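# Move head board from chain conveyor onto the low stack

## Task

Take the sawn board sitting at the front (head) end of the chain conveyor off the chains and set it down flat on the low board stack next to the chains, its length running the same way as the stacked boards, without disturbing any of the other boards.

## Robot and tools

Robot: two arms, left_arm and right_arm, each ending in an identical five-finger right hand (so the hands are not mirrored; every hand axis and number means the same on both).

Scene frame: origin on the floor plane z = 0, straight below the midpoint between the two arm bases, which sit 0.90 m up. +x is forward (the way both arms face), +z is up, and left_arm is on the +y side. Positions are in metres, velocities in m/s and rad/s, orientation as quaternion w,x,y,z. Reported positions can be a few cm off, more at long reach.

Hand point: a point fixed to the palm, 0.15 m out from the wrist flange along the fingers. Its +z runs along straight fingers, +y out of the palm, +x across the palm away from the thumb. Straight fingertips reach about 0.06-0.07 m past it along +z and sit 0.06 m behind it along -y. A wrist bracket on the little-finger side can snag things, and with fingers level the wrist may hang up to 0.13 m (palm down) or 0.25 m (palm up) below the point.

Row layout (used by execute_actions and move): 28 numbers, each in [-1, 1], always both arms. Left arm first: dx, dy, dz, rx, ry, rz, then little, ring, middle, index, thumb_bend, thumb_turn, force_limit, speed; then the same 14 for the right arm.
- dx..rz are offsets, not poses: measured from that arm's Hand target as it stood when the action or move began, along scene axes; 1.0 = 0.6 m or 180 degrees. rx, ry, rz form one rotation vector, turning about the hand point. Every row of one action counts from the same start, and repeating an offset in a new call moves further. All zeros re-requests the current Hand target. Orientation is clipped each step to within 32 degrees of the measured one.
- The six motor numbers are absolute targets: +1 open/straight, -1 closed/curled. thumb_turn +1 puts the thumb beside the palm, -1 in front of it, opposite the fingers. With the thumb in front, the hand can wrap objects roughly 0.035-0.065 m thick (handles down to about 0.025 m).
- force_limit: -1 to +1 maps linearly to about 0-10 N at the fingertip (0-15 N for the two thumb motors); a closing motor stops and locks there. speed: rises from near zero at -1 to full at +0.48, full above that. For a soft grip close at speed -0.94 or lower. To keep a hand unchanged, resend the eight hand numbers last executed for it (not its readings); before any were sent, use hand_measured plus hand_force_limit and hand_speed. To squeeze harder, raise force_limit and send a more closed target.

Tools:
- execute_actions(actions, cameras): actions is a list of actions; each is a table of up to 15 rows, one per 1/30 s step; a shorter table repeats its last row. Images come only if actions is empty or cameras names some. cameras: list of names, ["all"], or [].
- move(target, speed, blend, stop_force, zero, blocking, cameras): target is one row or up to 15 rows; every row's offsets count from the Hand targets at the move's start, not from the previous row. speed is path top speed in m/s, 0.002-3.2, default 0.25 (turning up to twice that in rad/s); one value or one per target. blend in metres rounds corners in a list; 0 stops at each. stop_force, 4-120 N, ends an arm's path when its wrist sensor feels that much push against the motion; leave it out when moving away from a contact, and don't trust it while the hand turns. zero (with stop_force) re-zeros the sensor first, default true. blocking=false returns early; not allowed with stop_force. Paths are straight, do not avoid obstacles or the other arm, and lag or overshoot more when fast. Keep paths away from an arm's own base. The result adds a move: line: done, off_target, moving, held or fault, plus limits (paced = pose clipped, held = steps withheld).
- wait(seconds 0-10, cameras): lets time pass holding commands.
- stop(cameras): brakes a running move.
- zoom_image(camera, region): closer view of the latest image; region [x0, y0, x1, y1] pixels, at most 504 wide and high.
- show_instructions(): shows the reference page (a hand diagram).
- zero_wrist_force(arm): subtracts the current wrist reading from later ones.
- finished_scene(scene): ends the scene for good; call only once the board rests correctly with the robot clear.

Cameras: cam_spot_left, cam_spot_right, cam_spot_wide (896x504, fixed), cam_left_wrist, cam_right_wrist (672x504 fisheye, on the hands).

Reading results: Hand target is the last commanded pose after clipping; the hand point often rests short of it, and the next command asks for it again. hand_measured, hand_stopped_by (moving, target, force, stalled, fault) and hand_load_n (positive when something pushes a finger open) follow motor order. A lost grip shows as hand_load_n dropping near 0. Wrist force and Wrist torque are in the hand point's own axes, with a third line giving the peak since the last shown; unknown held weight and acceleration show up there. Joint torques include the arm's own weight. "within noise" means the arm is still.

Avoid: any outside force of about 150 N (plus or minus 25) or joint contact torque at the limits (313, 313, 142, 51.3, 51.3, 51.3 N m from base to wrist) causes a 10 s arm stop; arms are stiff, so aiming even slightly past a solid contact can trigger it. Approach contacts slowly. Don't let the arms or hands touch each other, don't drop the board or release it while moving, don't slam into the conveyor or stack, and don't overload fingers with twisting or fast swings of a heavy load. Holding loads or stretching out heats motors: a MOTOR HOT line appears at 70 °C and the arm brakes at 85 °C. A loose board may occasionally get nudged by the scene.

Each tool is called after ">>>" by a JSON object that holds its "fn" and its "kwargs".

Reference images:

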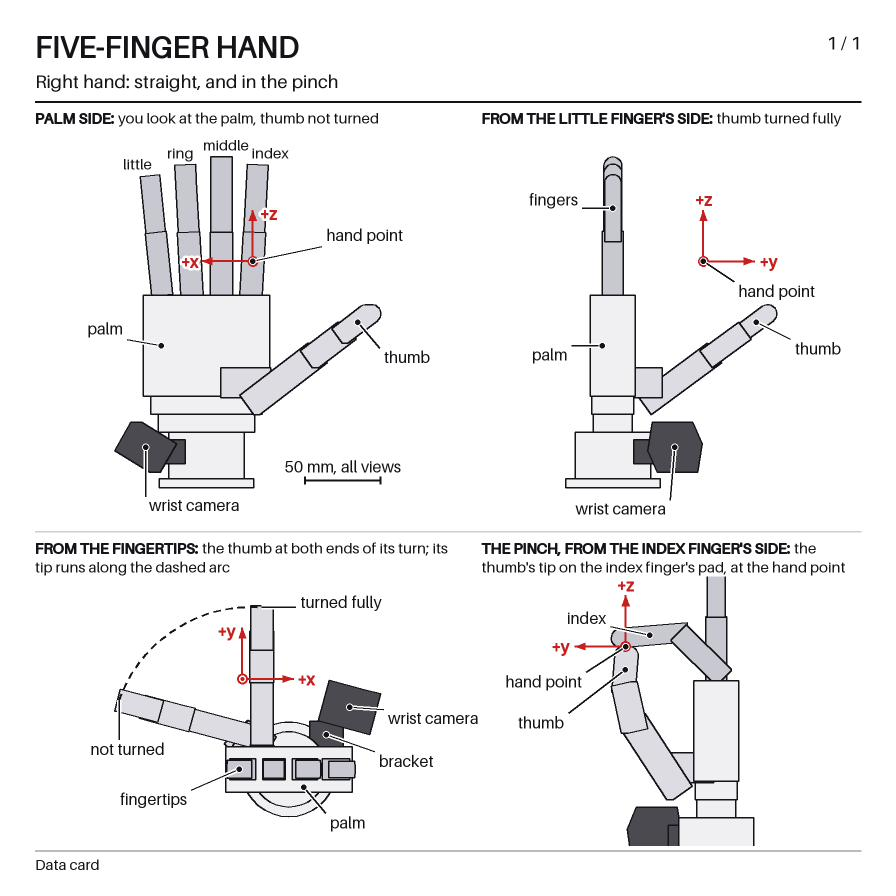

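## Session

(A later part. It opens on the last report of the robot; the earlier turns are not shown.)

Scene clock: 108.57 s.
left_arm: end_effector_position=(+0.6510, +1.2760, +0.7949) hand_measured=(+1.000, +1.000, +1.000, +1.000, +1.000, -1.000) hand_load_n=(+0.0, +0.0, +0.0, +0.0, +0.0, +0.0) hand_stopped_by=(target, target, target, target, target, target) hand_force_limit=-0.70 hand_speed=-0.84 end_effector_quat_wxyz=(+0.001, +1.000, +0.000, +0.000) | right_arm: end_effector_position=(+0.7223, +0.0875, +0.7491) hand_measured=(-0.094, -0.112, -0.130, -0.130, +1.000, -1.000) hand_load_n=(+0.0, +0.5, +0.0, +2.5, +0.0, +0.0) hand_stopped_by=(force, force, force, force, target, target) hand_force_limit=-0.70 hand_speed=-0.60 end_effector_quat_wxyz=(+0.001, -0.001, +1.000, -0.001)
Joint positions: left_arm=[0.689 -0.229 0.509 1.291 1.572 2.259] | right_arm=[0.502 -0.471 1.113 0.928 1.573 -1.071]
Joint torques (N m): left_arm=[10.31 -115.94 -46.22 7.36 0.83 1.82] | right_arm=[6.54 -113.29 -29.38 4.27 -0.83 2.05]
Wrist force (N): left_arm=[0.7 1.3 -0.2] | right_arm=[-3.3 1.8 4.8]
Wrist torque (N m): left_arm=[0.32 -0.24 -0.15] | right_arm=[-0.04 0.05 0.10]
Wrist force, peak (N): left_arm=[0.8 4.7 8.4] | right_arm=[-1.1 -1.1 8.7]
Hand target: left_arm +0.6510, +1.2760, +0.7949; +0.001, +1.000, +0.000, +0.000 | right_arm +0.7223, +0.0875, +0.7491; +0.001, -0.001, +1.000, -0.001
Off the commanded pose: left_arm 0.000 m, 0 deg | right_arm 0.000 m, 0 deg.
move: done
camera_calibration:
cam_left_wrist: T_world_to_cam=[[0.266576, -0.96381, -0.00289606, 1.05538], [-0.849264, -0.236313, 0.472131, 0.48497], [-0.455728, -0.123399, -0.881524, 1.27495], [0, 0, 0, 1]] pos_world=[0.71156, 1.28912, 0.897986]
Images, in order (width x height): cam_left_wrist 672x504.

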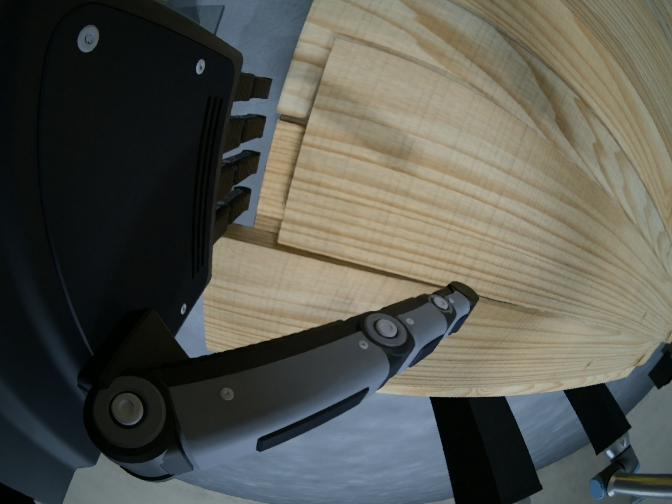

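>>> {"fn": "move", "kwargs": {"target": [0,0.0,0.078,0,0,0,1,1,1,1,1,-1,-0.7,-0.84,0,-0.012,0.078,0,0,0,1,1,1,1,1,-1,-0.7,-0.84], "speed": 0.024, "cameras": ["cam_left_wrist","cam_right_wrist","cam_spot_left","cam_spot_right"]}}

Scene clock: 112.00 s.
left_arm: end_effector_position=(+0.6510, +1.2760, +0.8417) hand_measured=(+1.000, +1.000, +1.000, +1.000, +1.000, -1.000) hand_load_n=(+0.0, +0.0, +0.0, +0.0, +0.0, +0.0) hand_stopped_by=(target, target, target, target, target, target) hand_force_limit=-0.70 hand_speed=-0.84 end_effector_quat_wxyz=(+0.001, +1.000, +0.000, +0.000) | right_arm: end_effector_position=(+0.7223, +0.0803, +0.7959) hand_measured=(+1.000, +1.000, +1.000, +1.000, +1.000, -1.000) hand_load_n=(+0.0, +0.0, +0.0, +0.0, +0.5, +0.0) hand_stopped_by=(target, target, target, target, target, target) hand_force_limit=-0.70 hand_speed=-0.84 end_effector_quat_wxyz=(+0.001, -0.001, +1.000, -0.001)
Joint positions: left_arm=[0.689 -0.269 0.508 1.333 1.572 2.259] | right_arm=[0.494 -0.527 1.134 0.964 1.573 -1.078]
Joint torques (N m): left_arm=[7.56 -117.15 -46.83 7.88 1.45 1.72] | right_arm=[-9.94 -113.86 -25.18 6.41 -1.72 -1.85]
Wrist force (N): left_arm=[0.5 0.7 -0.3] | right_arm=[-0.7 1.4 -0.7]
Wrist torque (N m): left_arm=[0.23 -0.20 -0.17] | right_arm=[0.09 0.05 0.18]
Wrist force, peak (N): left_arm=[0.9 1.1 -0.6] | right_arm=[-0.6 4.0 8.9]
Hand target: left_arm +0.6510, +1.2760, +0.8417; +0.001, +1.000, +0.000, +0.000 | right_arm +0.7223, +0.0803, +0.7959; +0.001, -0.001, +1.000, -0.001
Off the commanded pose: left_arm 0.000 m, 0 deg | right_arm 0.000 m, 0 deg.
move: done
camera_calibration:
cam_left_wrist: T_world_to_cam=[[0.266576, -0.96381, -0.00289606, 1.05551], [-0.849264, -0.236313, 0.472131, 0.462874], [-0.455728, -0.123399, -0.881524, 1.31621], [0, 0, 0, 1]] pos_world=[0.71156, 1.28912, 0.944786]
cam_right_wrist: T_world_to_cam=[[-0.205718, 0.978608, -0.00246188, 0.0748727], [0.818679, 0.173476, 0.547422, -1.04072], [0.536139, 0.110599, -0.836853, 0.382838], [0, 0, 0, 1]] pos_world=[0.662164, 0.0649269, 0.890276]
Images, in order (width x height): cam_spot_left 896x504, cam_spot_right 896x504, cam_left_wrist 672x504, cam_right_wrist 672x504.

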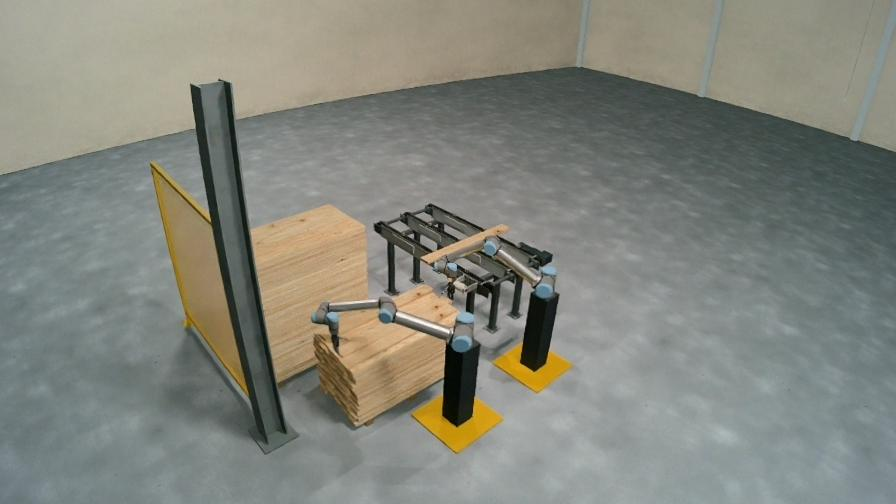

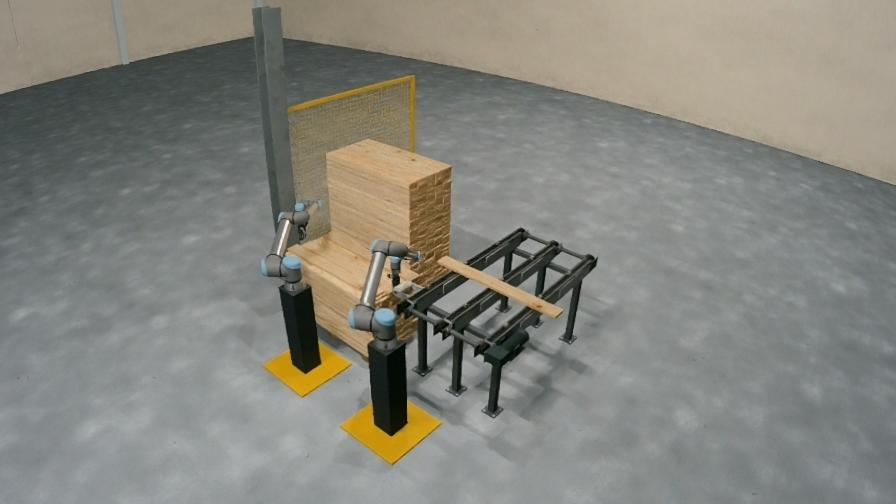

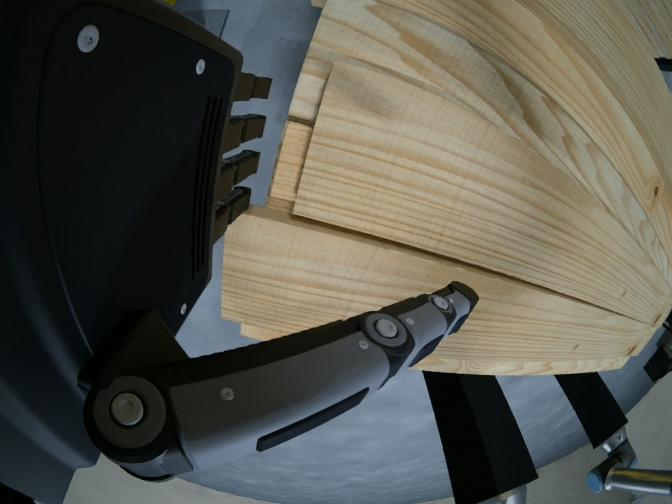

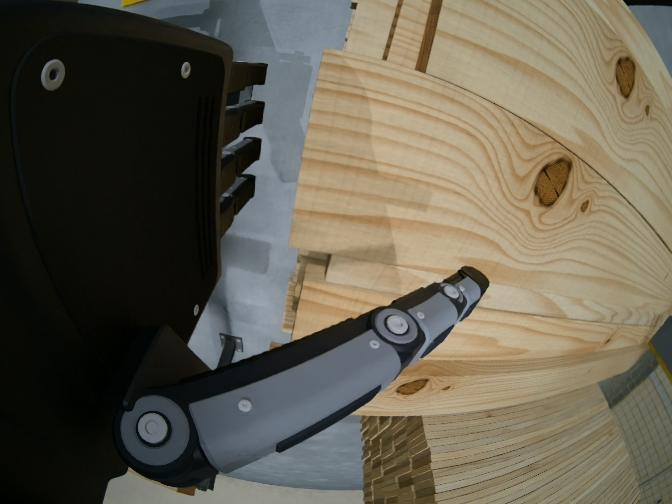

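>>> {"fn": "move", "kwargs": {"target": [-0.1,0.0,0.25,0,0,0,1,1,1,1,1,-1,-0.7,-0.84,-0.1,0,0.25,0,0,0,1,1,1,1,1,-1,-0.7,-0.84], "speed": 0.25, "cameras": ["all"]}}

>>> {"fn": "zoom_image", "kwargs": {"camera": "cam_spot_wide", "region": [180, 150, 540, 450]}}

>>> {"fn": "zoom_image", "kwargs": {"camera": "cam_spot_left", "region": [290, 260, 490, 420]}}

Scene clock: 114.30 s.
left_arm: end_effector_position=(+0.5911, +1.2760, +0.9914) hand_measured=(+1.000, +1.000, +1.000, +1.000, +1.000, -1.000) hand_load_n=(+0.0, +0.0, +0.0, +0.0, +0.0, +0.0) hand_stopped_by=(target, target, target, target, target, target) hand_force_limit=-0.70 hand_speed=-0.84 end_effector_quat_wxyz=(+0.001, +1.000, +0.000, +0.000) | right_arm: end_effector_position=(+0.6623, +0.0803, +0.9457) hand_measured=(+1.000, +1.000, +1.000, +1.000, +1.000, -1.000) hand_load_n=(+0.0, +0.0, +0.0, +0.0, +0.0, +0.0) hand_stopped_by=(target, target, target, target, target, target) hand_force_limit=-0.70 hand_speed=-0.84 end_effector_quat_wxyz=(+0.001, -0.001, +1.000, -0.001)
Joint positions: left_arm=[0.727 -0.475 0.655 1.391 1.572 2.298] | right_arm=[0.529 -0.736 1.247 1.06 1.573 -1.043]
Joint torques (N m): left_arm=[9.61 -113.29 -28 7.63 -2.95 1.77] | right_arm=[13.34 -109.41 -25.93 6.43 -0.67 2.57]
Wrist force (N): left_arm=[0.6 1.3 -0.2] | right_arm=[-0.4 0.9 -0.2]
Wrist torque (N m): left_arm=[0.31 -0.22 -0.17] | right_arm=[-0.02 0.00 -0.01]
Wrist force, peak (N): left_arm=[0.9 1.3 1.0] | right_arm=[-1.7 1.1 1.1]
Hand target: left_arm +0.5910, +1.2760, +0.9917; +0.001, +1.000, +0.000, +0.000 | right_arm +0.6623, +0.0803, +0.9459; +0.001, -0.001, +1.000, -0.001
Off the commanded pose: left_arm 0.000 m, 0 deg | right_arm 0.000 m, 0 deg.
move: done
camera_calibration:
cam_left_wrist: T_world_to_cam=[[0.266619, -0.963798, -0.00281085, 1.07178], [-0.849253, -0.236309, 0.472151, 0.341244], [-0.455723, -0.123497, -0.881513, 1.42107], [0, 0, 0, 1]] pos_world=[0.65166, 1.28912, 1.09459]
cam_right_wrist: T_world_to_cam=[[-0.205718, 0.978608, -0.00246104, 0.0629182], [0.818709, 0.173481, 0.547376, -1.07365], [0.536093, 0.11059, -0.836883, 0.540373], [0, 0, 0, 1]] pos_world=[0.602264, 0.0649269, 1.04008]

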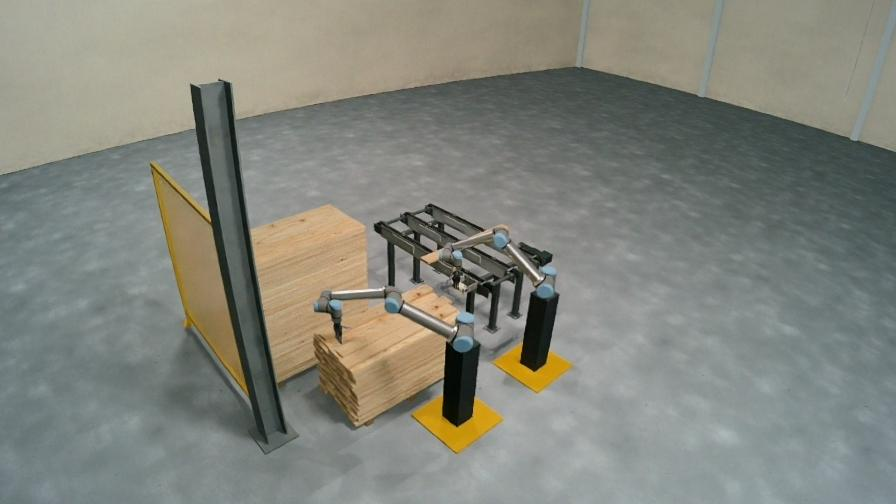

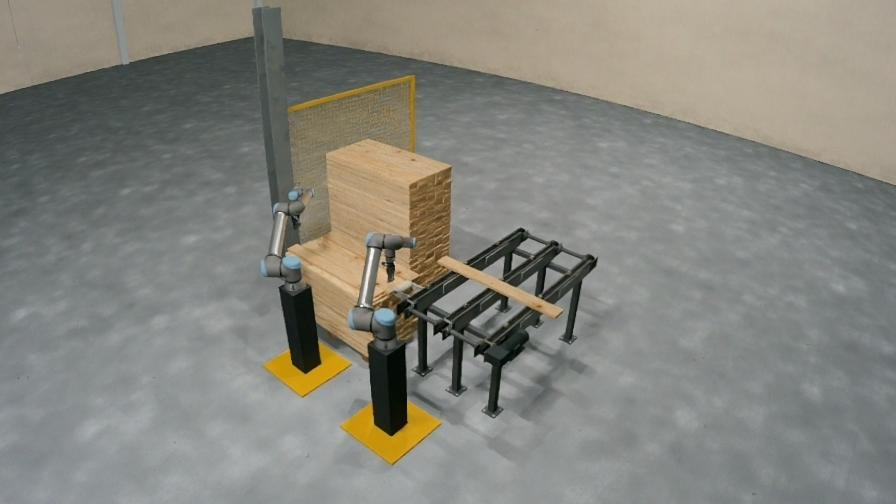

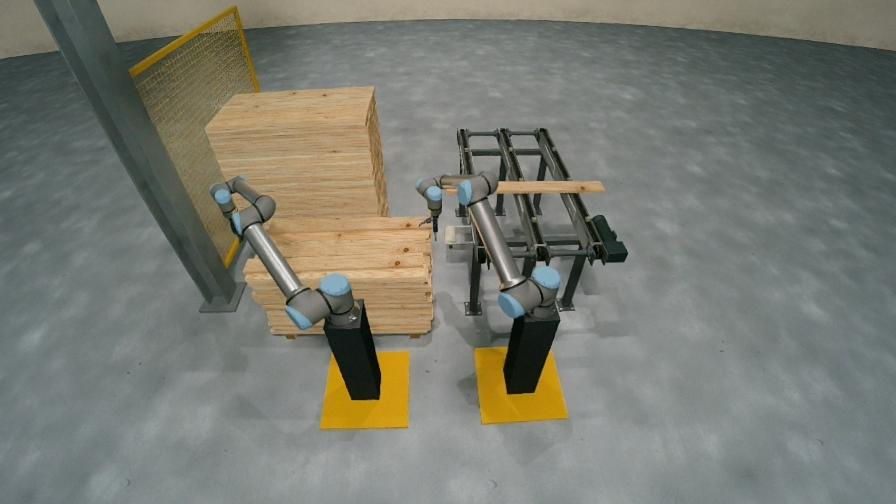

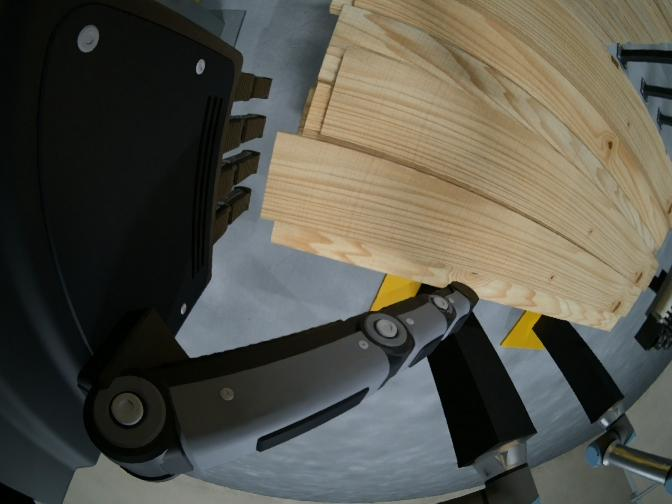

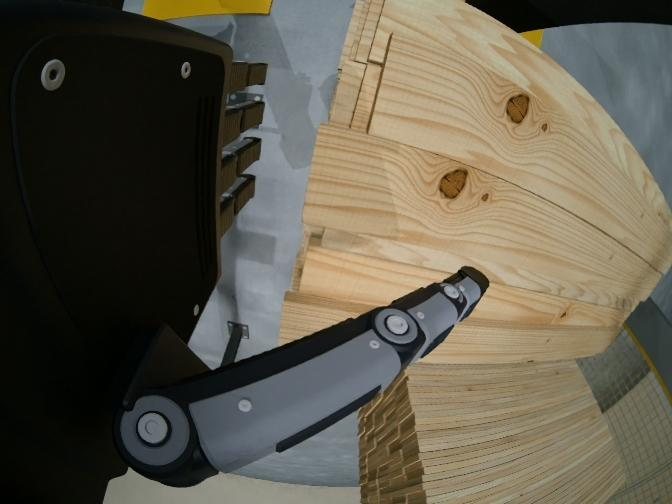

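Scaled by 1.400 from the camera's 896x504 image, which has a finer 1280x720 frame.

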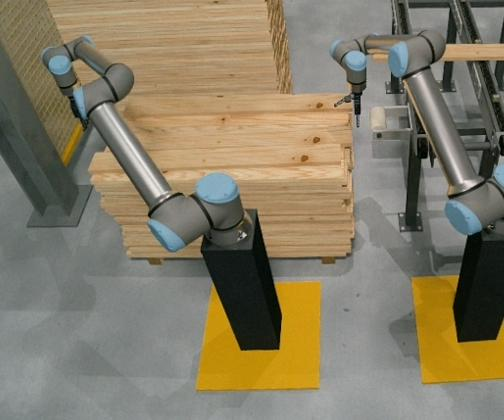

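Scaled by 2.520 from the camera's 896x504 image, which has a finer 1280x720 frame.

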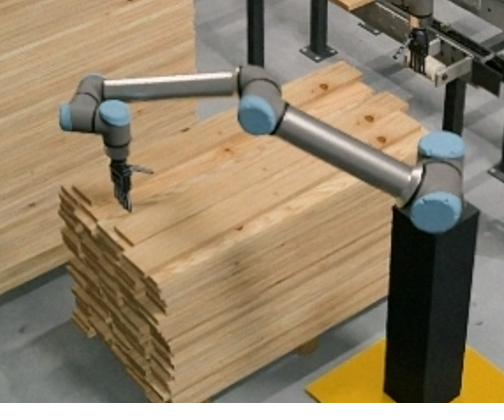

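>>> {"fn": "finished_scene", "kwargs": {}}

The scene is finished: the task was done.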